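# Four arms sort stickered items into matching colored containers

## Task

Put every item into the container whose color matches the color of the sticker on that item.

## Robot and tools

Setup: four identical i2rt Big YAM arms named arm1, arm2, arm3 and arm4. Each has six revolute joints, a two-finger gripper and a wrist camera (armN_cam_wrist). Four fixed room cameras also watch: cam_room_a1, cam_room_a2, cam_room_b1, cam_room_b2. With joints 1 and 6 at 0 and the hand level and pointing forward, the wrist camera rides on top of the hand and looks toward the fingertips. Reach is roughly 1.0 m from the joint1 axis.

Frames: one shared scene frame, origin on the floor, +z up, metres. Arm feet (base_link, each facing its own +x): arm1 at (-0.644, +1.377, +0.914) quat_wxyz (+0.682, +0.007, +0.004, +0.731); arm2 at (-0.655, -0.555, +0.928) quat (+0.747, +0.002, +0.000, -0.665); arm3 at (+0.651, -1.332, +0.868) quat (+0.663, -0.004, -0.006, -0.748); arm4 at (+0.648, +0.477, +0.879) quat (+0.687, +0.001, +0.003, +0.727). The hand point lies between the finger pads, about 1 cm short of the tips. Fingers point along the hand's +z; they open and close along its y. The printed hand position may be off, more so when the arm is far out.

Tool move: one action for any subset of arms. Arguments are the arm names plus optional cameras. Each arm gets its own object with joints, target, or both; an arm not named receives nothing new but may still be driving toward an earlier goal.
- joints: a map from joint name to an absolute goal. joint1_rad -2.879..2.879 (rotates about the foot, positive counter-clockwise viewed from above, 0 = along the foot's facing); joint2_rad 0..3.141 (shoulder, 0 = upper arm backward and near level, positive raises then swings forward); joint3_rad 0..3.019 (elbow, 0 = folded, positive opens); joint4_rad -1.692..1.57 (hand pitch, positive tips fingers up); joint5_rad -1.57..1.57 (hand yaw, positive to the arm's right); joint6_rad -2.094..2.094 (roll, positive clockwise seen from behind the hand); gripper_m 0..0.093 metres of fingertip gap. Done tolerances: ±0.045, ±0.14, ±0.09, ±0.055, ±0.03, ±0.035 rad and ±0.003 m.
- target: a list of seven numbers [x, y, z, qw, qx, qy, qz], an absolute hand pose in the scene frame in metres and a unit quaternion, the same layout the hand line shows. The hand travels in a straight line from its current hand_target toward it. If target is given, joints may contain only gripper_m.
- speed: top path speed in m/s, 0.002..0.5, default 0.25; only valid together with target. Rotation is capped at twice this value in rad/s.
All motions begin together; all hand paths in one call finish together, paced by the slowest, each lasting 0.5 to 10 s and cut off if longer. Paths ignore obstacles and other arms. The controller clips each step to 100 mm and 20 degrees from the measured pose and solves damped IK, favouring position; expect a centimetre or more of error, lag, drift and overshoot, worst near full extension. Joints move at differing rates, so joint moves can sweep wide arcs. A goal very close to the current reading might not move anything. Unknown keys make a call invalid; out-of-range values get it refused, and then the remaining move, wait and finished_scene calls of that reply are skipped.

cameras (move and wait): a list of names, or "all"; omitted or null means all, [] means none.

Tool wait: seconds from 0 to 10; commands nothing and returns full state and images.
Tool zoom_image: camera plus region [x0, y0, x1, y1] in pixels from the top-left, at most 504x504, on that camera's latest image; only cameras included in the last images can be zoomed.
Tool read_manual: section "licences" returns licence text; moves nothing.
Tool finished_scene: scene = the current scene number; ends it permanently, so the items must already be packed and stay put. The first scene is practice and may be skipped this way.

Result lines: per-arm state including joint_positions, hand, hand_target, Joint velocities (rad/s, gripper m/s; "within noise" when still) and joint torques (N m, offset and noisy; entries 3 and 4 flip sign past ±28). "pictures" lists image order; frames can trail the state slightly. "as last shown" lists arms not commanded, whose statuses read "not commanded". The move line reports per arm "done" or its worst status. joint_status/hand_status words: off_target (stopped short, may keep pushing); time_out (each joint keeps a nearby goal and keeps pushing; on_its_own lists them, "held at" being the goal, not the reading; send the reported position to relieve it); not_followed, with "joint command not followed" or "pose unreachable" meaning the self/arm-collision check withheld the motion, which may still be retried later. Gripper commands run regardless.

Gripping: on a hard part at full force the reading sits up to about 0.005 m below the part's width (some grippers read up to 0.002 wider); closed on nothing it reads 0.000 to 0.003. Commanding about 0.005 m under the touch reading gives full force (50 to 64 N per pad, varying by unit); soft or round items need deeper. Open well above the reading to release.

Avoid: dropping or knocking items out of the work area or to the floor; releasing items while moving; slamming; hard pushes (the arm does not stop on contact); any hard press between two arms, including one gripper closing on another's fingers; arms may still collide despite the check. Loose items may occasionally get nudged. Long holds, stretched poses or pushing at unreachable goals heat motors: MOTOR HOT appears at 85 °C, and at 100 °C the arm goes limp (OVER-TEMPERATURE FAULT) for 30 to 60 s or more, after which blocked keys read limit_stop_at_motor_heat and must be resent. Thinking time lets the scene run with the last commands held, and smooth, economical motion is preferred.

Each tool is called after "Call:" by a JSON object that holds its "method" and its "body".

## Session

Call:
{"method": "move", "body": {}}

Scene clock: 0.00 s.
Joint torques (N m): no reading
Motor temperatures (°C): arm1=[20 23 28 23 21 21 21] | arm2=[23 24 27 22 22 20 23] | arm3=[24 23 24 23 24 23 23] | arm4=[22 22 24 22 24 21 24]
Heat: arm1: hottest joint3_rad 28 °C; arm2: hottest joint3_rad 27 °C; arm3: hottest joint1_rad 24 °C; arm4: hottest joint3_rad 24 °C.
Joint velocities: within noise
arm1.joint_positions: joint1_rad=+0.263 joint2_rad=+0.541 joint3_rad=+1.448 joint4_rad=-1.274 joint5_rad=+0.156 joint6_rad=+0.460 gripper_m=+0.09396
arm1.joint_status: not commanded
arm1.hand: x=-0.6722 y=+1.5689 z=+1.5123 quat_wxyz=(-0.269, +0.505, -0.648, -0.503) (m; scene frame)
arm1.hand_target: x=-0.6707 y=+1.5650 z=+1.5243 quat_wxyz=(-0.273, +0.499, -0.642, -0.514) (m; scene frame)
arm1.hand_status: not commanded
arm2.joint_positions: joint1_rad=+0.198 joint2_rad=+0.259 joint3_rad=+1.632 joint4_rad=-1.245 joint5_rad=-0.167 joint6_rad=+0.724 gripper_m=+0.09396
arm2.joint_status: not commanded
arm2.hand: x=-0.6328 y=-0.5393 z=+1.6268 quat_wxyz=(-0.736, -0.518, -0.413, +0.142) (m; scene frame)
arm2.hand_target: x=-0.6348 y=-0.5332 z=+1.6300 quat_wxyz=(-0.741, -0.512, -0.410, +0.144) (m; scene frame)
arm2.hand_status: not commanded
arm3.joint_positions: joint1_rad=-0.202 joint2_rad=+0.522 joint3_rad=+1.369 joint4_rad=-1.376 joint5_rad=-0.141 joint6_rad=+0.009 gripper_m=+0.09396
arm3.joint_status: not commanded
arm3.hand: x=+0.6122 y=-1.5130 z=+1.4112 quat_wxyz=(-0.346, -0.682, -0.528, +0.369) (m; scene frame)
arm3.hand_target: x=+0.6130 y=-1.5103 z=+1.4212 quat_wxyz=(-0.352, -0.676, -0.525, +0.378) (m; scene frame)
arm3.hand_status: not commanded
arm4.joint_positions: joint1_rad=+0.128 joint2_rad=+0.492 joint3_rad=+1.422 joint4_rad=-1.388 joint5_rad=-0.180 joint6_rad=-0.624 gripper_m=+0.09396
arm4.joint_status: not commanded
arm4.hand: x=+0.5903 y=+0.6373 z=+1.4468 quat_wxyz=(-0.401, +0.802, -0.272, -0.348) (m; scene frame)
arm4.hand_target: x=+0.5910 y=+0.6334 z=+1.4564 quat_wxyz=(-0.410, +0.797, -0.269, -0.353) (m; scene frame)
arm4.hand_status: not commanded
pictures: arm1_cam_wrist, arm2_cam_wrist, arm3_cam_wrist, arm4_cam_wrist, cam_room_a1, cam_room_a2, cam_room_b1, cam_room_b2
Images, in order (width x height): arm1_cam_wrist 672x504, arm2_cam_wrist 672x504, arm3_cam_wrist 672x504, arm4_cam_wrist 672x504, cam_room_a1 672x504, cam_room_a2 672x504, cam_room_b1 672x504, cam_room_b2 672x504.

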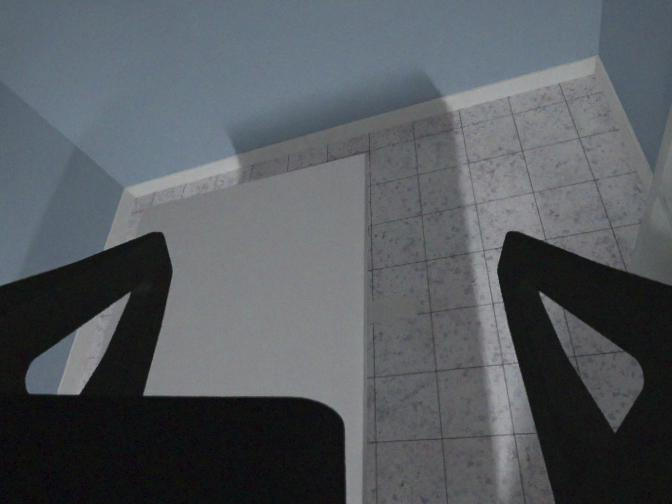

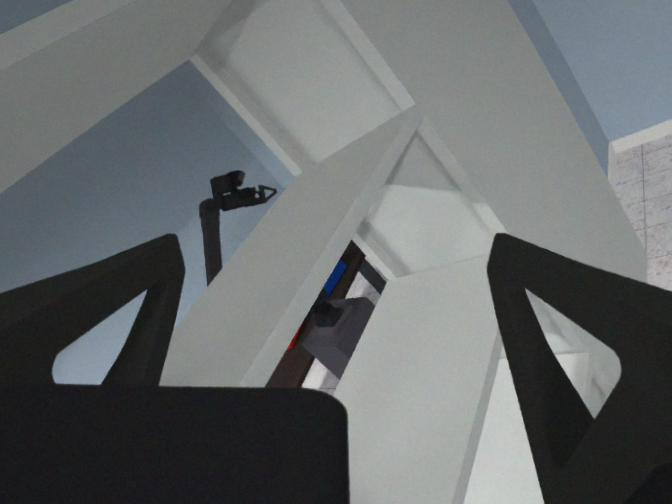

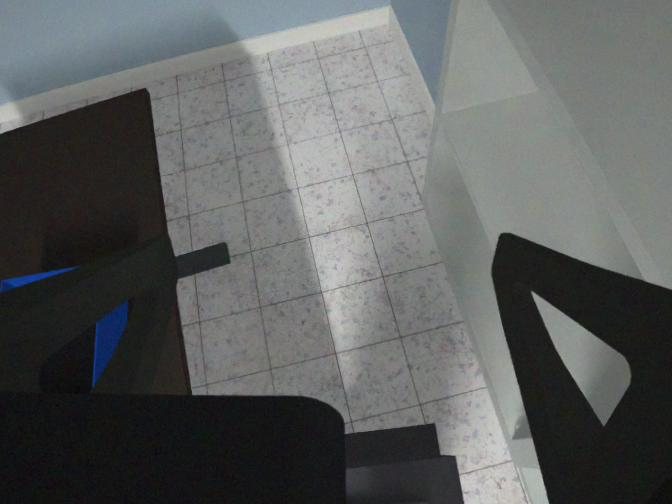

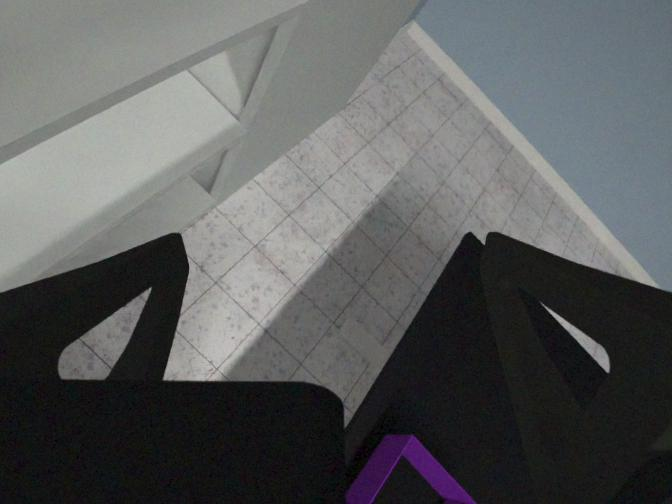

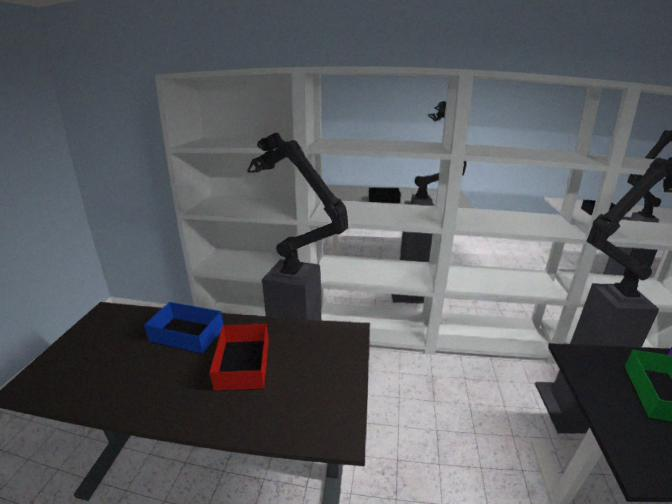

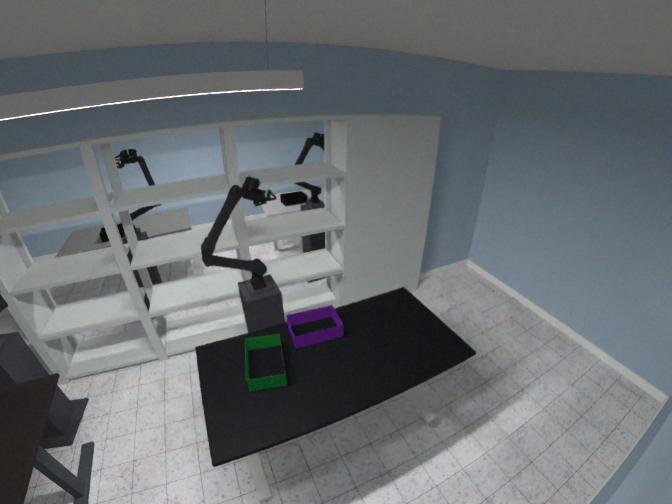

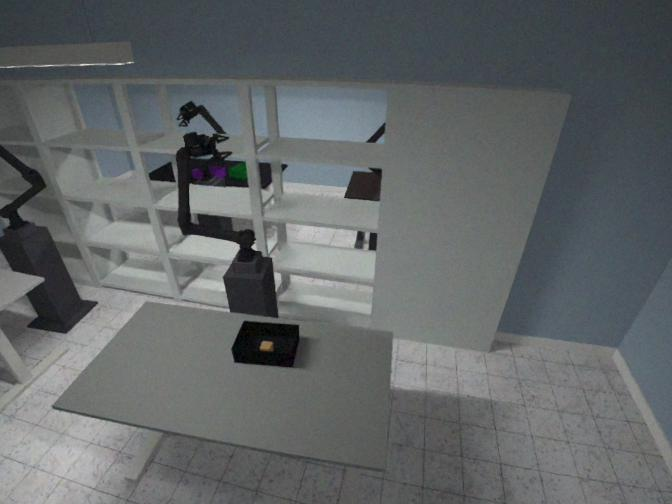

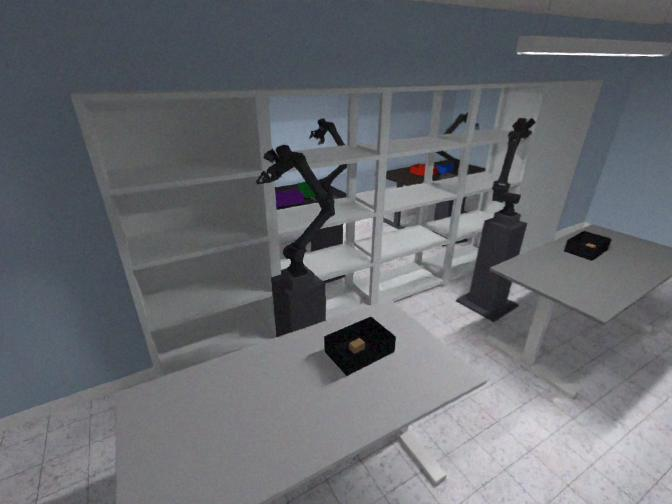

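Call:
{"method": "move", "body": {"arm1": {"joints": {"joint1_rad": 1.57, "joint2_rad": 1.2, "joint3_rad": 1.25, "joint4_rad": -0.85, "joint5_rad": 0, "joint6_rad": 0}}, "arm2": {"joints": {"joint1_rad": -1.57, "joint2_rad": 1.2, "joint3_rad": 1.25, "joint4_rad": -0.85, "joint5_rad": 0, "joint6_rad": 0}}, "arm3": {"joints": {"joint1_rad": 1.57, "joint2_rad": 1.2, "joint3_rad": 1.25, "joint4_rad": -0.85, "joint5_rad": 0, "joint6_rad": 0}}, "arm4": {"joints": {"joint1_rad": -1.57, "joint2_rad": 1.2, "joint3_rad": 1.25, "joint4_rad": -0.85, "joint5_rad": 0, "joint6_rad": 0}}, "cameras": ["arm1_cam_wrist","arm2_cam_wrist","arm3_cam_wrist","arm4_cam_wrist"]}}

Scene clock: 10.67 s.
Joint torques (N m): arm1=[-1.9 -8.47 13.96 2.04 0.11 -0.05] | arm2=[1.14 -10.7 13.08 2.66 -0.04 -0.07] | arm3=[1.26 -11.63 10.33 1.83 0.11 -0.11] | arm4=[0.91 -12.28 10.54 1.57 0.06 0.16]
Motor temperatures (°C): arm1=[20 23 29 23 21 21 21] | arm2=[23 24 28 22 22 20 23] | arm3=[24 23 25 23 24 23 23] | arm4=[22 22 26 22 24 21 24]
Heat: arm1: hottest joint3_rad 29 °C; arm2: hottest joint3_rad 28 °C; arm3: hottest joint3_rad 25 °C; arm4: hottest joint3_rad 26 °C.
move: arm1 done; arm2 done; arm3 done; arm4 done
Joint velocities: within noise
arm1.joint_positions: joint1_rad=+1.569 joint2_rad=+1.216 joint3_rad=+1.227 joint4_rad=-0.866 joint5_rad=-0.002 joint6_rad=+0.007 gripper_m=+0.09398
arm1.joint_status: all done
arm1.hand: x=-1.1346 y=+1.3432 z=+1.2495 quat_wxyz=(+0.012, +0.933, +0.029, -0.357) (m; scene frame)
arm1.hand_target: x=-1.1378 y=+1.3428 z=+1.2725 quat_wxyz=(+0.011, +0.923, +0.032, -0.383) (m; scene frame)
arm1.hand_status: not commanded
arm2.joint_positions: joint1_rad=-1.574 joint2_rad=+1.197 joint3_rad=+1.236 joint4_rad=-0.863 joint5_rad=+0.000 joint6_rad=+0.015 gripper_m=+0.09399
arm2.joint_status: all done
arm2.hand: x=-1.1482 y=-0.6122 z=+1.2690 quat_wxyz=(-0.022, -0.930, -0.047, +0.363) (m; scene frame)
arm2.hand_target: x=-1.1531 y=-0.6147 z=+1.2777 quat_wxyz=(-0.021, -0.925, -0.055, +0.374) (m; scene frame)
arm2.hand_status: not commanded
arm3.joint_positions: joint1_rad=+1.568 joint2_rad=+1.211 joint3_rad=+1.245 joint4_rad=-0.861 joint5_rad=-0.002 joint6_rad=+0.006 gripper_m=+0.09398
arm3.joint_status: all done
arm3.hand: x=+1.1472 y=-1.3887 z=+1.2098 quat_wxyz=(-0.364, -0.057, -0.929, +0.027) (m; scene frame)
arm3.hand_target: x=+1.1475 y=-1.3880 z=+1.2195 quat_wxyz=(-0.376, -0.054, -0.925, +0.029) (m; scene frame)
arm3.hand_status: not commanded
arm4.joint_positions: joint1_rad=-1.575 joint2_rad=+1.216 joint3_rad=+1.234 joint4_rad=-0.863 joint5_rad=+0.001 joint6_rad=-0.012 gripper_m=+0.09398
arm4.joint_status: all done
arm4.hand: x=+1.1480 y=+0.5039 z=+1.2087 quat_wxyz=(-0.352, +0.031, -0.935, -0.005) (m; scene frame)
arm4.hand_target: x=+1.1496 y=+0.5068 z=+1.2274 quat_wxyz=(-0.374, +0.027, -0.927, -0.009) (m; scene frame)
arm4.hand_status: not commanded
pictures: arm1_cam_wrist, arm2_cam_wrist, arm3_cam_wrist, arm4_cam_wrist
Images, in order (width x height): arm1_cam_wrist 672x504, arm2_cam_wrist 672x504, arm3_cam_wrist 672x504, arm4_cam_wrist 672x504.

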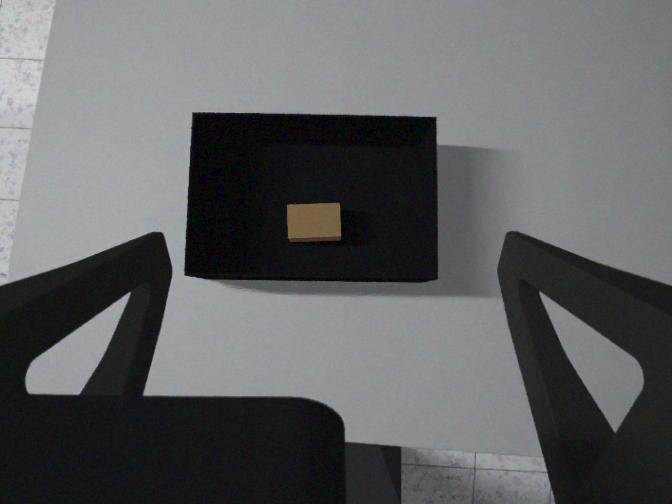

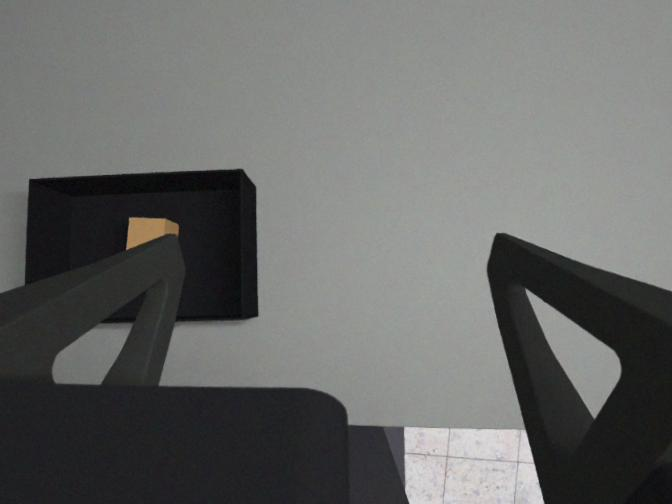

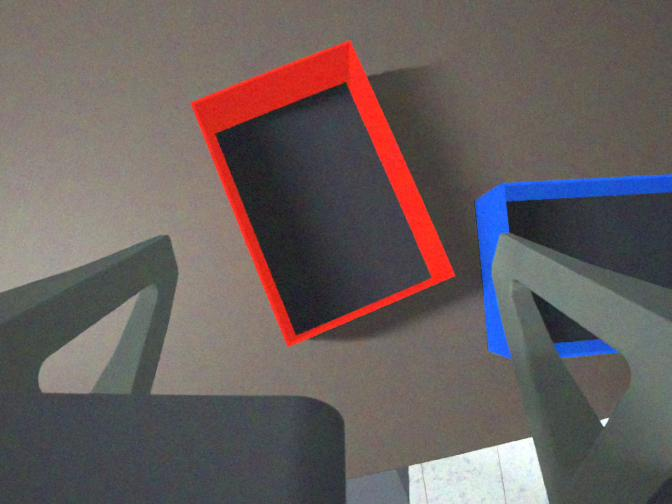

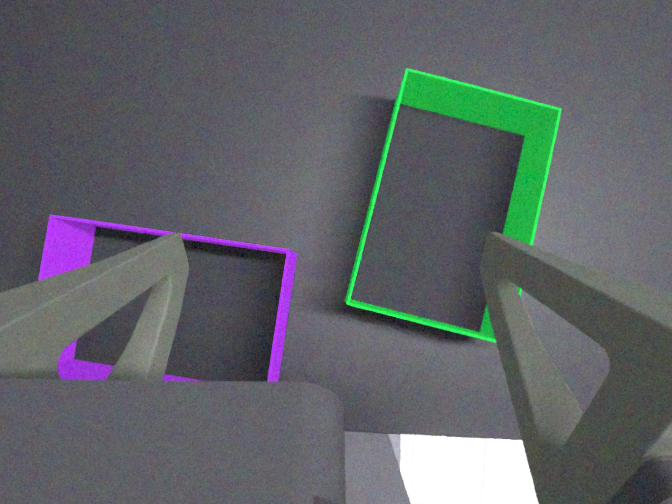

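Call:
{"method": "move", "body": {"arm2": {"joints": {"joint1_rad": -1.15}}, "cameras": ["arm2_cam_wrist","arm1_cam_wrist","cam_room_b1","cam_room_b2"]}}

Call:
{"method": "zoom_image", "body": {"camera": "cam_room_b1", "region": [216, 305, 316, 380]}}

Call:
{"method": "zoom_image", "body": {"camera": "cam_room_b2", "region": [310, 300, 410, 375]}}

Call:
{"method": "zoom_image", "body": {"camera": "cam_room_b2", "region": [550, 220, 630, 280]}}

Call:
{"method": "zoom_image", "body": {"camera": "arm1_cam_wrist", "region": [180, 105, 450, 300]}}

Call:
{"method": "zoom_image", "body": {"camera": "arm2_cam_wrist", "region": [150, 105, 520, 380]}}

Scene clock: 19.63 s.
Joint torques (N m): arm1=[-1.96 -7.94 13.74 2.03 0.11 -0.05] | arm2=[0.09 -10.58 13.08 2.62 0.01 -0.07] | arm3=[1.26 -11.58 10.33 1.78 0.11 -0.11] | arm4=[1.26 -12.16 10.45 1.66 0.03 0.16]
Motor temperatures (°C): arm1=[20 23 31 23 21 21 21] | arm2=[23 24 30 22 22 20 23] | arm3=[24 23 26 23 24 23 23] | arm4=[22 22 28 22 24 21 24]
Heat: arm1: hottest joint3_rad 31 °C; arm2: hottest joint3_rad 30 °C; arm3: hottest joint3_rad 26 °C; arm4: hottest joint3_rad 28 °C.
move: arm2 done
Joint velocities: within noise
arm1, arm3, arm4: as last shown
arm2.joint_positions: joint1_rad=-1.142 joint2_rad=+1.197 joint3_rad=+1.236 joint4_rad=-0.863 joint5_rad=-0.001 joint6_rad=+0.013 gripper_m=+0.09399
arm2.joint_status: all done
arm2.hand: x=-1.0795 y=-0.8135 z=+1.2685 quat_wxyz=(-0.100, -0.899, -0.246, +0.349) (m; scene frame)
arm2.hand_target: x=-1.0860 y=-0.8126 z=+1.2772 quat_wxyz=(-0.099, -0.894, -0.247, +0.361) (m; scene frame)
arm2.hand_status: not commanded
pictures: arm1_cam_wrist, arm2_cam_wrist, cam_room_b1, cam_room_b2
Images, in order (width x height): arm1_cam_wrist 672x504, arm2_cam_wrist 672x504, cam_room_b1 672x504, cam_room_b2 672x504.

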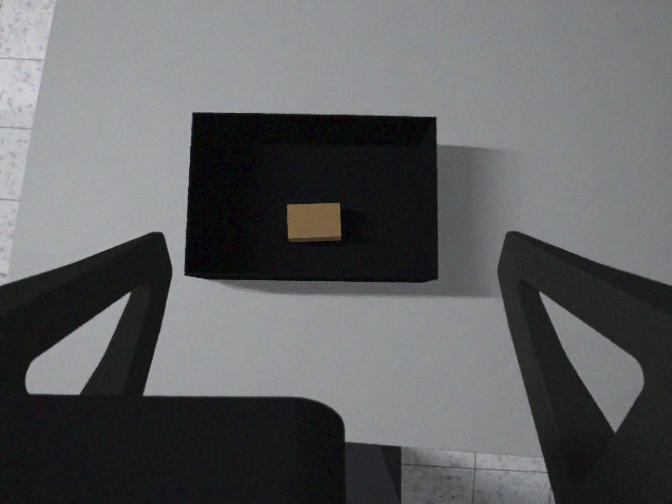

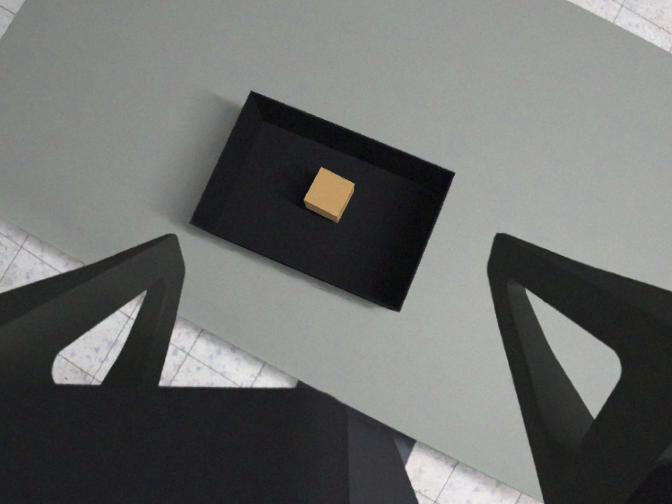

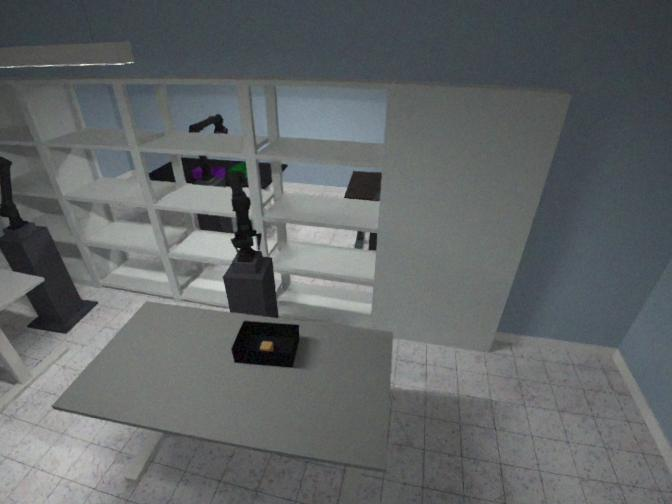

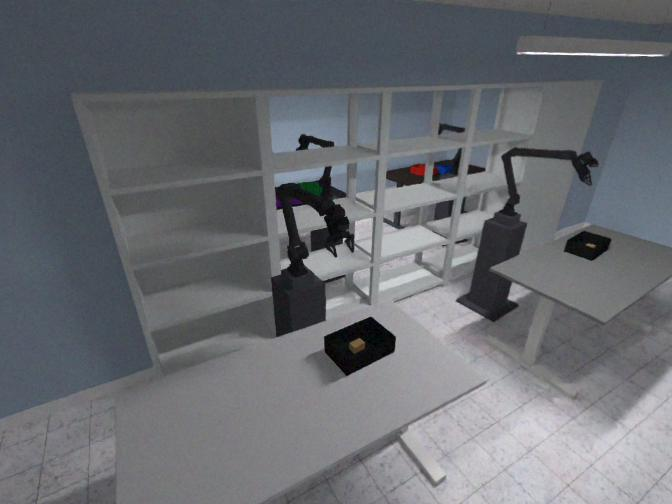

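Scaled by 5.040.

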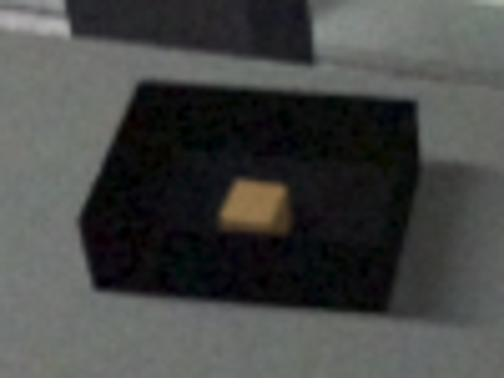

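Scaled by 5.040.

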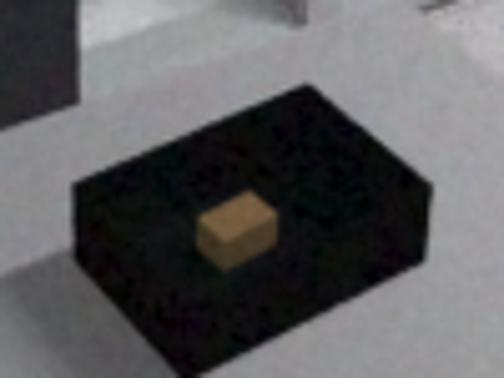

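Scaled by 6.300.

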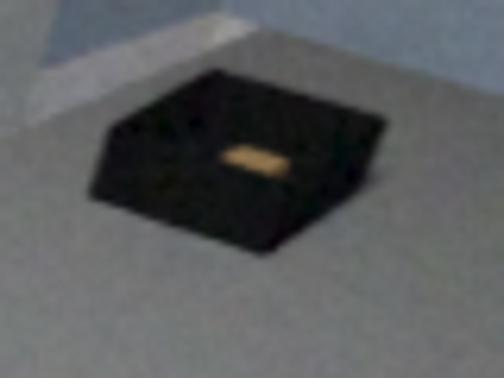

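Scaled by 1.867.

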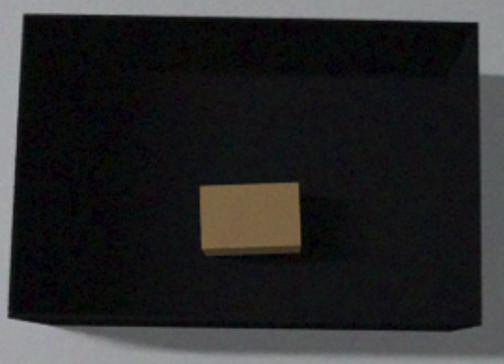

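Scaled by 1.362.

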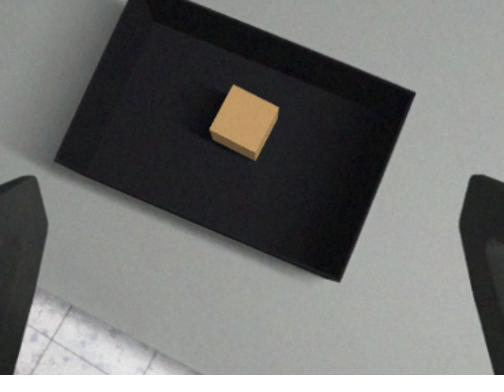

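Call:
{"method": "move", "body": {"arm1": {"target": [-1.2154, 1.3081, 0.95, -0.1524, -0.6686, -0.7138, 0.1427], "speed": 0.25}, "arm2": {"target": [-1.1901, -0.8917, 0.95, -0.0137, -0.976, -0.064, 0.2084], "speed": 0.25}, "arm3": {"joints": {"joint2_rad": 0.6, "joint3_rad": 0.75, "joint4_rad": -1.2}}, "arm4": {"joints": {"joint2_rad": 0.6, "joint3_rad": 0.75, "joint4_rad": -1.2}}, "cameras": ["arm1_cam_wrist","arm2_cam_wrist"]}}

Scene clock: 142.70 s.
Joint torques (N m): arm1=[-0.91 -15.27 13.6 -0.1 -0.28 -0.04] | arm2=[1.55 -17.79 13.74 1.87 0.36 0.22] | arm3=[1.38 -0.44 9.14 0.9 0.11 -0.11] | arm4=[0.97 -0.97 9.17 0.65 0.06 0.18]
Motor temperatures (°C): arm1=[20 24 39 23 21 21 21] | arm2=[23 25 37 22 22 20 23] | arm3=[24 24 31 23 24 23 23] | arm4=[21 23 38 22 24 21 24]
Heat: arm1: hottest joint3_rad 39 °C; arm2: hottest joint3_rad 37 °C; arm3: hottest joint3_rad 31 °C; arm4: hottest joint3_rad 38 °C.
move: arm1 off_target; arm2 off_target; arm3 done; arm4 done
Joint velocities: within noise
arm1.joint_positions: joint1_rad=+1.491 joint2_rad=+2.011 joint3_rad=+1.462 joint4_rad=-1.102 joint5_rad=-0.423 joint6_rad=-1.635 gripper_m=+0.09398
arm1.joint_status: not commanded
arm1.hand: x=-1.1964 y=+1.3131 z=+0.9375 quat_wxyz=(+0.165, +0.677, +0.705, -0.132) (m; scene frame)
arm1.hand_target: x=-1.2145 y=+1.3081 z=+0.9504 quat_wxyz=(+0.152, +0.669, +0.714, -0.143) (m; scene frame)
arm1.hand_status: off_target (0.023 m and 2.4 deg from the pose sent, 0.312 m and 91.5 deg at the start)
arm2.joint_positions: joint1_rad=-1.084 joint2_rad=+1.911 joint3_rad=+1.301 joint4_rad=-0.619 joint5_rad=+0.185 joint6_rad=+0.431 gripper_m=+0.09399
arm2.joint_status: not commanded
arm2.hand: x=-1.1728 y=-0.8734 z=+0.9431 quat_wxyz=(-0.003, -0.979, -0.069, +0.191) (m; scene frame)
arm2.hand_target: x=-1.1889 y=-0.8910 z=+0.9505 quat_wxyz=(-0.014, -0.976, -0.064, +0.208) (m; scene frame)
arm2.hand_status: off_target (0.026 m and 2.4 deg from the pose sent, 0.346 m and 29.6 deg at the start)
arm3.joint_positions: joint1_rad=+1.568 joint2_rad=+0.599 joint3_rad=+0.756 joint4_rad=-1.197 joint5_rad=-0.002 joint6_rad=+0.006 gripper_m=+0.09398
arm3.joint_status: all done
arm3.hand: x=+0.8979 y=-1.3590 z=+1.1159 quat_wxyz=(-0.263, -0.060, -0.963, +0.021) (m; scene frame)
arm3.hand_target: x=+0.8964 y=-1.3587 z=+1.1124 quat_wxyz=(-0.258, -0.057, -0.964, +0.022) (m; scene frame)
arm3.hand_status: not commanded
arm4.joint_positions: joint1_rad=-1.575 joint2_rad=+0.601 joint3_rad=+0.749 joint4_rad=-1.193 joint5_rad=+0.001 joint6_rad=-0.012 gripper_m=+0.09398
arm4.joint_status: all done
arm4.hand: x=+0.8979 y=+0.4906 z=+1.1223 quat_wxyz=(-0.258, +0.032, -0.966, -0.003) (m; scene frame)
arm4.hand_target: x=+0.8963 y=+0.4919 z=+1.1221 quat_wxyz=(-0.255, +0.028, -0.967, -0.006) (m; scene frame)
arm4.hand_status: not commanded
pictures: arm1_cam_wrist, arm2_cam_wrist
Images, in order (width x height): arm1_cam_wrist 672x504, arm2_cam_wrist 672x504.

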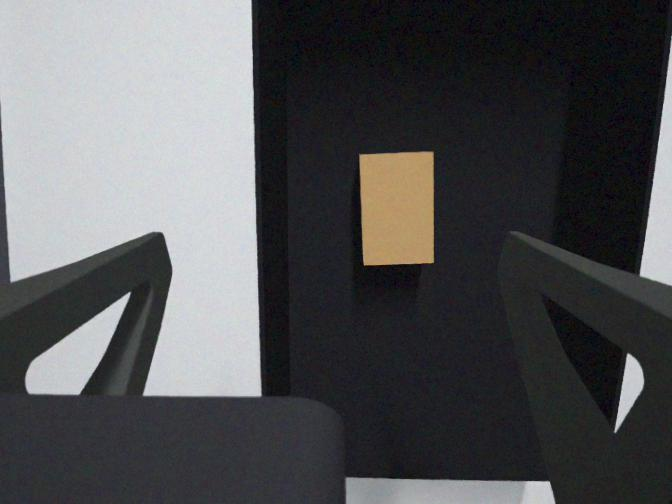

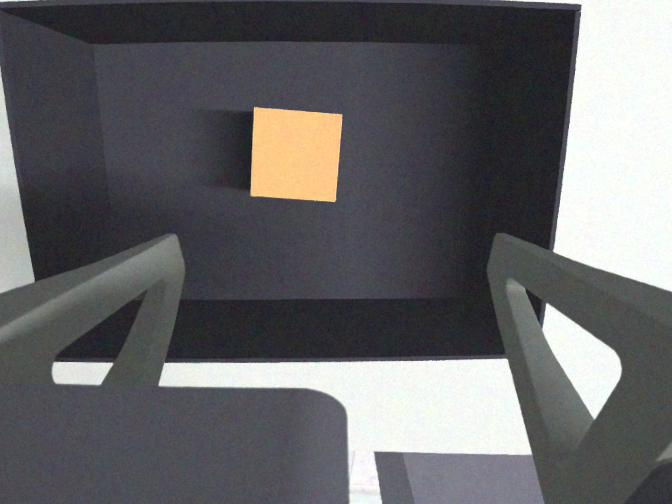

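Call:
{"method": "move", "body": {"arm1": {"target": [-1.250, 1.308, 0.845, -0.1542, -0.6594, -0.7223, 0.1408], "speed": 0.15}, "arm2": {"target": [-1.206, -0.914, 0.845, -0.0073, -0.9774, -0.0341, 0.2087], "speed": 0.15}, "arm3": {"joints": {"joint1_rad": -1.98}}, "arm4": {"joints": {"joint1_rad": 0.902}}, "cameras": ["arm1_cam_wrist","arm2_cam_wrist"]}}

Scene clock: 170.13 s.
Joint torques (N m): arm1=[-1.26 -17.38 12.14 0.42 -0.29 -0.03] | arm2=[1.49 -19.49 12.21 2.04 0.38 0.22] | arm3=[0.62 -0.79 9.14 0.87 -0.07 -0.1] | arm4=[0.73 -0.56 9.2 0.61 0.18 0.14]
Motor temperatures (°C): arm1=[20 24 39 23 22 21 21] | arm2=[23 26 36 22 22 20 23] | arm3=[24 24 30 23 24 23 23] | arm4=[21 23 36 22 24 21 24]
Heat: arm1: hottest joint3_rad 39 °C; arm2: hottest joint3_rad 36 °C; arm3: hottest joint3_rad 30 °C; arm4: hottest joint3_rad 36 °C.
move: arm1 off_target; arm2 off_target; arm3 done; arm4 done
Joint velocities: within noise
arm1.joint_positions: joint1_rad=+1.491 joint2_rad=+2.241 joint3_rad=+1.554 joint4_rad=-0.989 joint5_rad=-0.423 joint6_rad=-1.663 gripper_m=+0.09398
arm1.joint_status: not commanded
arm1.hand: x=-1.2270 y=+1.3138 z=+0.8363 quat_wxyz=(+0.172, +0.669, +0.712, -0.125) (m; scene frame)
arm1.hand_target: x=-1.2490 y=+1.3080 z=+0.8457 quat_wxyz=(+0.154, +0.659, +0.722, -0.141) (m; scene frame)
arm1.hand_status: off_target (0.025 m and 3.2 deg from the pose sent, 0.107 m and 3.3 deg at the start)
arm2.joint_positions: joint1_rad=-1.062 joint2_rad=+2.138 joint3_rad=+1.367 joint4_rad=-0.471 joint5_rad=+0.215 joint6_rad=+0.511 gripper_m=+0.09399
arm2.joint_status: not commanded
arm2.hand: x=-1.1909 y=-0.8968 z=+0.8442 quat_wxyz=(+0.003, -0.980, -0.039, +0.193) (m; scene frame)
arm2.hand_target: x=-1.2050 y=-0.9134 z=+0.8456 quat_wxyz=(-0.008, -0.977, -0.034, +0.209) (m; scene frame)
arm2.hand_status: off_target (0.023 m and 2.3 deg from the pose sent, 0.111 m and 4.5 deg at the start)
arm3.joint_positions: joint1_rad=-1.970 joint2_rad=+0.599 joint3_rad=+0.756 joint4_rad=-1.197 joint5_rad=+0.002 joint6_rad=+0.005 gripper_m=+0.09402
arm3.joint_status: all done
arm3.hand: x=+0.4348 y=-1.2037 z=+1.1132 quat_wxyz=(+0.062, -0.933, +0.252, +0.251) (m; scene frame)
arm3.hand_target: x=+0.4372 y=-1.2026 z=+1.1097 quat_wxyz=(+0.061, -0.933, +0.255, +0.246) (m; scene frame)
arm3.hand_status: not commanded
arm4.joint_positions: joint1_rad=+0.899 joint2_rad=+0.601 joint3_rad=+0.749 joint4_rad=-1.193 joint5_rad=-0.002 joint6_rad=-0.011 gripper_m=+0.09402
arm4.joint_status: all done
arm4.hand: x=+0.4456 y=+0.6221 z=+1.1241 quat_wxyz=(-0.077, +0.922, -0.288, -0.249) (m; scene frame)
arm4.hand_target: x=+0.4467 y=+0.6209 z=+1.1238 quat_wxyz=(-0.075, +0.921, -0.292, -0.247) (m; scene frame)
arm4.hand_status: not commanded
pictures: arm1_cam_wrist, arm2_cam_wrist
Images, in order (width x height): arm1_cam_wrist 672x504, arm2_cam_wrist 672x504.

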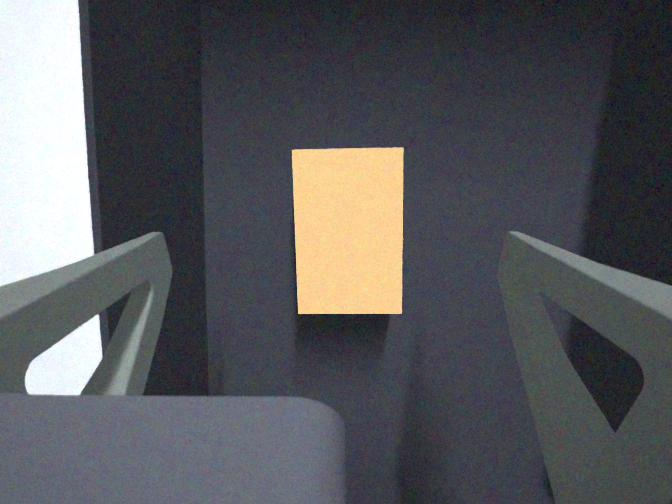

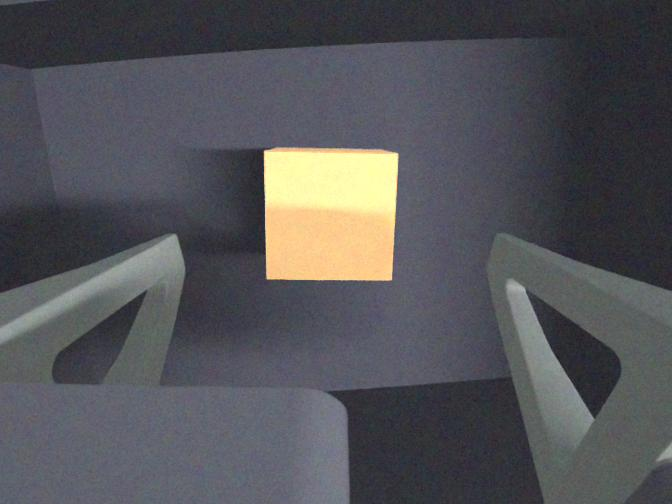

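Call:
{"method": "move", "body": {"arm1": {"target": [-1.2545, 1.308, 0.780, -0.1542, -0.6594, -0.7223, 0.1408], "speed": 0.08, "joints": {"gripper_m": 0.076}}, "arm2": {"target": [-1.210, -0.916, 0.780, -0.0073, -0.9774, -0.0341, 0.2087], "speed": 0.08}, "arm3": {"joints": {"joint2_rad": 0.4, "joint3_rad": 0.5, "joint4_rad": 0.11}}, "arm4": {"joints": {"joint2_rad": 0.4, "joint3_rad": 0.5, "joint4_rad": 0.11}}, "cameras": ["arm1_cam_wrist","arm2_cam_wrist"]}}

Scene clock: 186.53 s.
Joint torques (N m): arm1=[-1.03 -17.08 11.37 0.5 -0.27 -0.02] | arm2=[1.44 -19.72 11.23 2.09 0.37 0.2] | arm3=[0.62 0.73 10.48 2.47 -0.1 -0.11] | arm4=[0.5 0.56 10.66 2 0.15 0.15]
Motor temperatures (°C): arm1=[20 25 38 23 22 21 21] | arm2=[23 26 35 22 22 20 23] | arm3=[24 24 29 23 24 23 23] | arm4=[21 22 35 22 24 21 24]
Heat: arm1: hottest joint3_rad 38 °C; arm2: hottest joint3_rad 35 °C; arm3: hottest joint3_rad 29 °C; arm4: hottest joint3_rad 35 °C.
move: arm1 off_target; arm2 off_target; arm3 done; arm4 done
Joint velocities: within noise
arm1.joint_positions: joint1_rad=+1.491 joint2_rad=+2.354 joint3_rad=+1.577 joint4_rad=-0.892 joint5_rad=-0.423 joint6_rad=-1.663 gripper_m=+0.07606
arm1.joint_status: all done
arm1.hand: x=-1.2335 y=+1.3141 z=+0.7765 quat_wxyz=(+0.169, +0.669, +0.713, -0.128) (m; scene frame)
arm1.hand_target: x=-1.2537 y=+1.3080 z=+0.7807 quat_wxyz=(+0.154, +0.659, +0.722, -0.141) (m; scene frame)
arm1.hand_status: off_target (0.022 m and 2.8 deg from the pose sent, 0.063 m and 3.2 deg at the start)
arm2.joint_positions: joint1_rad=-1.062 joint2_rad=+2.263 joint3_rad=+1.395 joint4_rad=-0.366 joint5_rad=+0.215 joint6_rad=+0.511 gripper_m=+0.09399
arm2.joint_status: not commanded
arm2.hand: x=-1.1974 y=-0.9014 z=+0.7850 quat_wxyz=(+0.001, -0.980, -0.039, +0.196) (m; scene frame)
arm2.hand_target: x=-1.2091 y=-0.9154 z=+0.7805 quat_wxyz=(-0.007, -0.977, -0.034, +0.209) (m; scene frame)
arm2.hand_status: off_target (0.020 m and 1.8 deg from the pose sent, 0.070 m and 2.3 deg at the start)
arm3.joint_positions: joint1_rad=-1.970 joint2_rad=+0.400 joint3_rad=+0.496 joint4_rad=+0.092 joint5_rad=+0.002 joint6_rad=+0.005 gripper_m=+0.09402
arm3.joint_status: all done
arm3.hand: x=+0.3721 y=-1.1655 z=+1.2884 quat_wxyz=(+0.193, -0.617, +0.171, +0.743) (m; scene frame)
arm3.hand_target: x=+0.3745 y=-1.1635 z=+1.2950 quat_wxyz=(+0.200, -0.609, +0.170, +0.749) (m; scene frame)
arm3.hand_status: not commanded
arm4.joint_positions: joint1_rad=+0.899 joint2_rad=+0.402 joint3_rad=+0.486 joint4_rad=+0.090 joint5_rad=-0.002 joint6_rad=-0.011 gripper_m=+0.09402
arm4.joint_status: all done
arm4.hand: x=+0.3862 y=+0.6651 z=+1.2956 quat_wxyz=(-0.234, +0.613, -0.193, -0.730) (m; scene frame)
arm4.hand_target: x=+0.3883 y=+0.6632 z=+1.3097 quat_wxyz=(-0.233, +0.598, -0.192, -0.742) (m; scene frame)
arm4.hand_status: not commanded
pictures: arm1_cam_wrist, arm2_cam_wrist
Images, in order (width x height): arm1_cam_wrist 672x504, arm2_cam_wrist 672x504.

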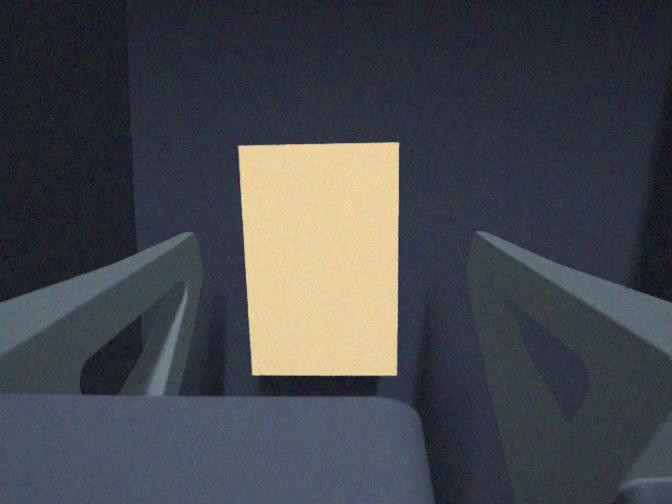

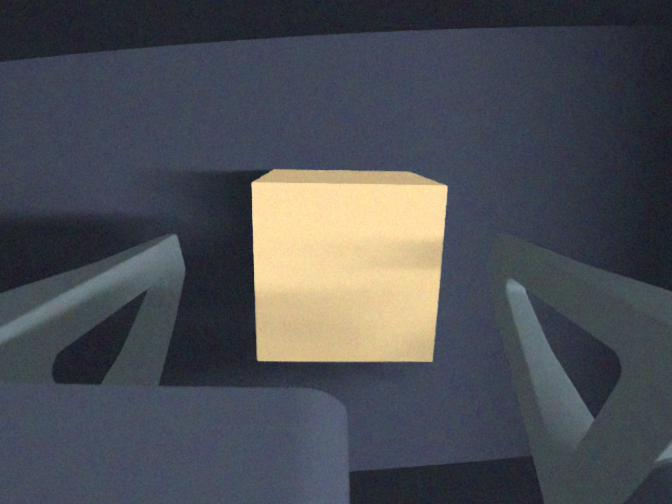

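Call:
{"method": "move", "body": {"arm1": {"target": [-1.2535, 1.308, 0.750, -0.1542, -0.6594, -0.7223, 0.1408], "speed": 0.06}, "arm2": {"target": [-1.210, -0.914, 0.751, -0.0073, -0.9774, -0.0341, 0.2087], "speed": 0.06}, "cameras": ["arm1_cam_wrist","arm2_cam_wrist"]}}

Scene clock: 193.17 s.
Joint torques (N m): arm1=[-1.08 -17.49 10.85 0.43 -0.28 0] | arm2=[1.26 -20.13 10.71 2.1 0.33 0.18] | arm3=[0.56 0.62 10.52 2.45 -0.09 -0.11] | arm4=[0.62 0.26 10.61 2.02 0.15 0.14]
Motor temperatures (°C): arm1=[20 26 37 23 22 21 21] | arm2=[23 26 35 22 22 20 23] | arm3=[24 24 29 23 24 23 23] | arm4=[21 22 35 22 24 21 24]
Heat: arm1: hottest joint3_rad 37 °C; arm2: hottest joint3_rad 35 °C; arm3: hottest joint3_rad 29 °C; arm4: hottest joint3_rad 35 °C.
move: arm1 off_target; arm2 off_target
Joint velocities: within noise
arm1.joint_positions: joint1_rad=+1.491 joint2_rad=+2.409 joint3_rad=+1.585 joint4_rad=-0.846 joint5_rad=-0.423 joint6_rad=-1.663 gripper_m=+0.07606
arm1.joint_status: not commanded
arm1.hand: x=-1.2325 y=+1.3141 z=+0.7464 quat_wxyz=(+0.170, +0.669, +0.713, -0.128) (m; scene frame)
arm1.hand_target: x=-1.2527 y=+1.3080 z=+0.7507 quat_wxyz=(+0.154, +0.659, +0.722, -0.141) (m; scene frame)
arm1.hand_status: off_target (0.022 m and 2.8 deg from the pose sent, 0.034 m and 2.8 deg at the start)
arm2.joint_positions: joint1_rad=-1.062 joint2_rad=+2.320 joint3_rad=+1.407 joint4_rad=-0.319 joint5_rad=+0.215 joint6_rad=+0.511 gripper_m=+0.09399
arm2.joint_status: not commanded
arm2.hand: x=-1.1977 y=-0.9016 z=+0.7569 quat_wxyz=(+0.001, -0.980, -0.039, +0.197) (m; scene frame)
arm2.hand_target: x=-1.2094 y=-0.9135 z=+0.7517 quat_wxyz=(-0.008, -0.977, -0.034, +0.209) (m; scene frame)
arm2.hand_status: off_target (0.018 m and 1.7 deg from the pose sent, 0.038 m and 1.8 deg at the start)
arm3, arm4: as last shown
arm3.hand: x=+0.3721 y=-1.1655 z=+1.2885 quat_wxyz=(+0.193, -0.617, +0.171, +0.744) (m; scene frame)
arm4.hand: x=+0.3862 y=+0.6651 z=+1.2957 quat_wxyz=(-0.234, +0.613, -0.193, -0.730) (m; scene frame)
pictures: arm1_cam_wrist, arm2_cam_wrist
Images, in order (width x height): arm1_cam_wrist 672x504, arm2_cam_wrist 672x504.

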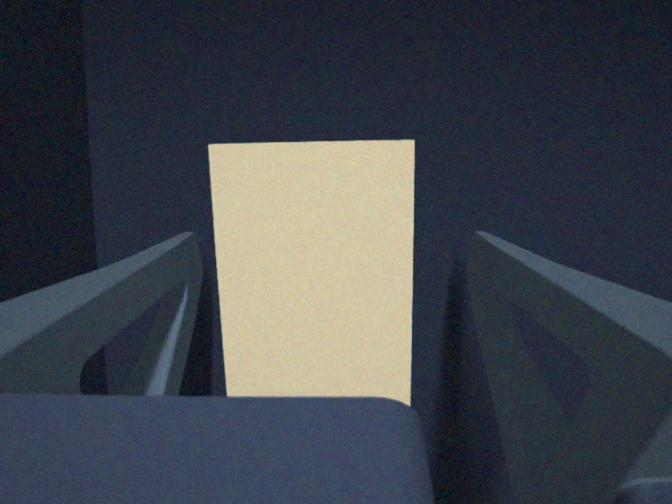

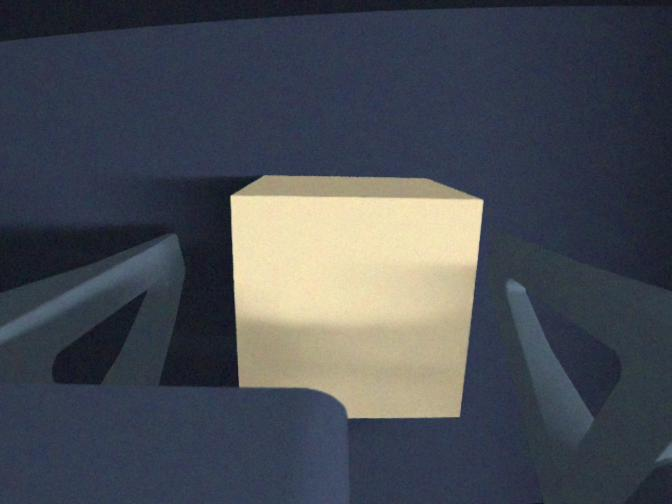

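Call:
{"method": "move", "body": {"arm1": {"joints": {"gripper_m": 0.036}}, "arm2": {"joints": {"gripper_m": 0.045}}, "cameras": ["arm1_cam_wrist","arm2_cam_wrist"]}}

Scene clock: 199.27 s.
Joint torques (N m): arm1=[-0.32 -17.03 10.74 0.64 -0.28 -0.05] | arm2=[1.14 -20.07 10.66 2.06 0.29 0.18] | arm3=[0.73 0.62 10.59 2.5 -0.09 -0.11] | arm4=[1.08 0.32 10.62 2.04 0.15 0.14]
Motor temperatures (°C): arm1=[20 26 37 23 22 21 21] | arm2=[23 26 34 22 22 20 23] | arm3=[24 24 29 23 24 23 23] | arm4=[21 22 35 22 24 21 24]
Heat: arm1: hottest joint3_rad 37 °C; arm2: hottest joint3_rad 34 °C; arm3: hottest joint3_rad 29 °C; arm4: hottest joint3_rad 35 °C.
move: arm1 off_target; arm2 off_target
Joint velocities: within noise
arm1.joint_positions: joint1_rad=+1.491 joint2_rad=+2.409 joint3_rad=+1.587 joint4_rad=-0.845 joint5_rad=-0.422 joint6_rad=-1.663 gripper_m=+0.04388
arm1.joint_status: gripper_m off_target (ended at +0.04391, target +0.03600)
arm1.hand: x=-1.2338 y=+1.3142 z=+0.7468 quat_wxyz=(+0.169, +0.668, +0.713, -0.128) (m; scene frame)
arm1.hand_target: x=-1.2528 y=+1.3080 z=+0.7508 quat_wxyz=(+0.154, +0.659, +0.722, -0.141) (m; scene frame)
arm1.hand_status: not commanded
arm2.joint_positions: joint1_rad=-1.062 joint2_rad=+2.320 joint3_rad=+1.407 joint4_rad=-0.318 joint5_rad=+0.216 joint6_rad=+0.511 gripper_m=+0.05297
arm2.joint_status: gripper_m off_target (ended at +0.05300, target +0.04500)
arm2.hand: x=-1.1982 y=-0.9017 z=+0.7571 quat_wxyz=(+0.001, -0.979, -0.038, +0.198) (m; scene frame)
arm2.hand_target: x=-1.2093 y=-0.9135 z=+0.7517 quat_wxyz=(-0.007, -0.977, -0.034, +0.209) (m; scene frame)
arm2.hand_status: not commanded
arm3, arm4: as last shown
pictures: arm1_cam_wrist, arm2_cam_wrist
Images, in order (width x height): arm1_cam_wrist 672x504, arm2_cam_wrist 672x504.

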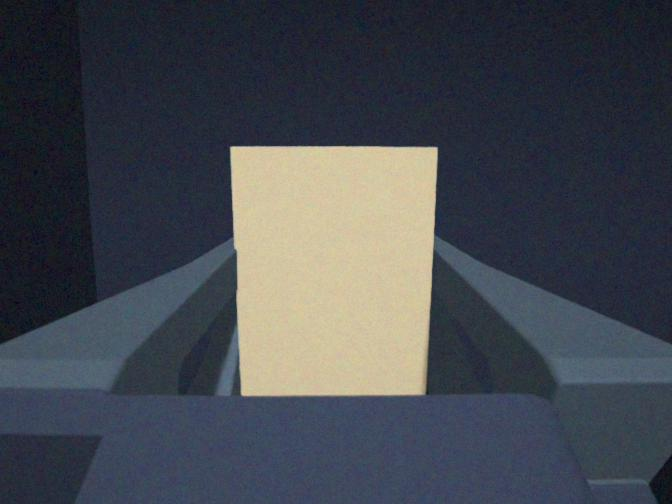

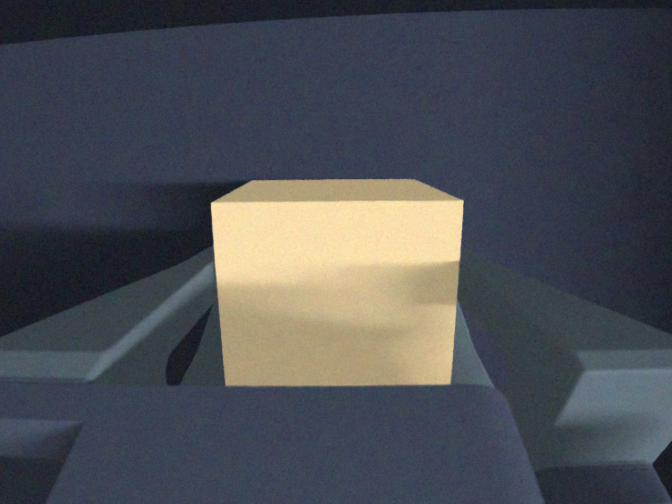

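Call:
{"method": "move", "body": {"arm1": {"target": [-1.24, 1.308, 0.95, -0.1542, -0.6594, -0.7223, 0.1408], "speed": 0.12}, "arm2": {"target": [-1.200, -0.908, 0.95, -0.0073, -0.9774, -0.0341, 0.2087], "speed": 0.12}, "cameras": ["arm1_cam_wrist","arm2_cam_wrist"]}}

Scene clock: 207.30 s.
Joint torques (N m): arm1=[-0.85 -19.19 12.26 -0.24 -0.32 -0.04] | arm2=[1.32 -22.3 11.56 0.91 0.3 0.18] | arm3=[0.38 0.67 10.54 2.48 -0.1 -0.1] | arm4=[0.97 0.38 10.77 1.99 0.17 0.14]
Motor temperatures (°C): arm1=[20 26 37 23 22 21 21] | arm2=[23 26 34 22 22 20 23] | arm3=[24 24 29 23 24 23 23] | arm4=[21 22 35 22 24 21 24]
Heat: arm1: hottest joint3_rad 37 °C; arm2: hottest joint3_rad 34 °C; arm3: hottest joint3_rad 29 °C; arm4: hottest joint3_rad 35 °C.
move: arm1 off_target; arm2 off_target
Joint velocities: within noise
arm1.joint_positions: joint1_rad=+1.491 joint2_rad=+2.105 joint3_rad=+1.587 joint4_rad=-1.157 joint5_rad=-0.422 joint6_rad=-1.663 gripper_m=+0.04388
arm1.joint_status: not commanded
arm1.hand: x=-1.2251 y=+1.3137 z=+0.9260 quat_wxyz=(+0.172, +0.669, +0.712, -0.126) (m; scene frame)
arm1.hand_target: x=-1.2392 y=+1.3080 z=+0.9503 quat_wxyz=(+0.154, +0.659, +0.722, -0.141) (m; scene frame)
arm1.hand_status: off_target (0.029 m and 3.1 deg from the pose sent, 0.203 m and 2.6 deg at the start)
arm2.joint_positions: joint1_rad=-1.062 joint2_rad=+1.995 joint3_rad=+1.407 joint4_rad=-0.642 joint5_rad=+0.216 joint6_rad=+0.511 gripper_m=+0.05297
arm2.joint_status: not commanded
arm2.hand: x=-1.1942 y=-0.8991 z=+0.9338 quat_wxyz=(+0.000, -0.979, -0.038, +0.198) (m; scene frame)
arm2.hand_target: x=-1.1998 y=-0.9077 z=+0.9500 quat_wxyz=(-0.007, -0.977, -0.034, +0.209) (m; scene frame)
arm2.hand_status: off_target (0.019 m and 1.6 deg from the pose sent, 0.193 m and 1.6 deg at the start)
arm3, arm4: as last shown
pictures: arm1_cam_wrist, arm2_cam_wrist
Images, in order (width x height): arm1_cam_wrist 672x504, arm2_cam_wrist 672x504.

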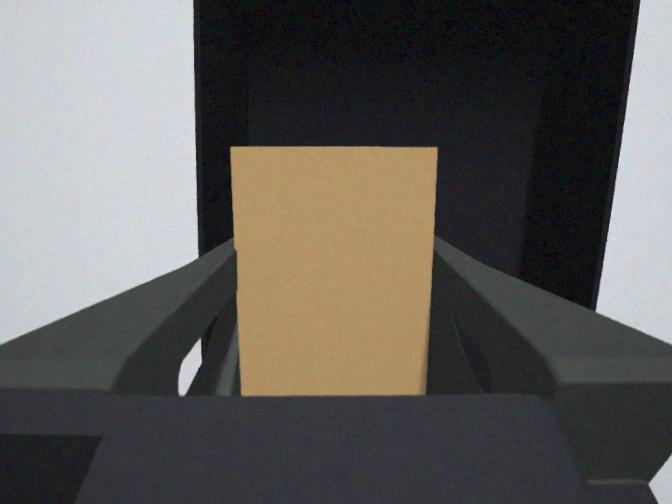

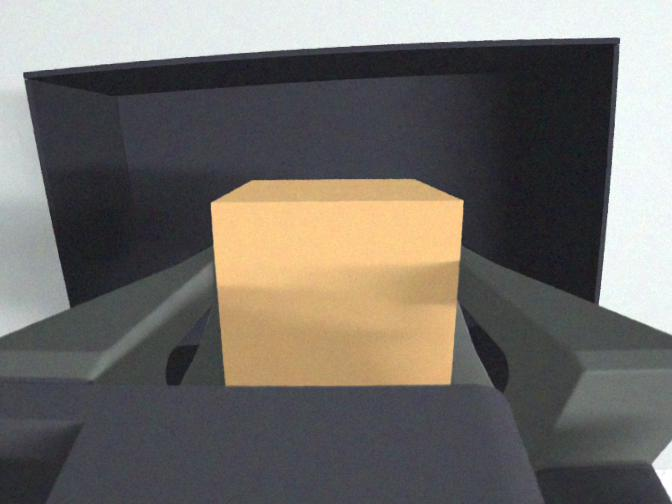

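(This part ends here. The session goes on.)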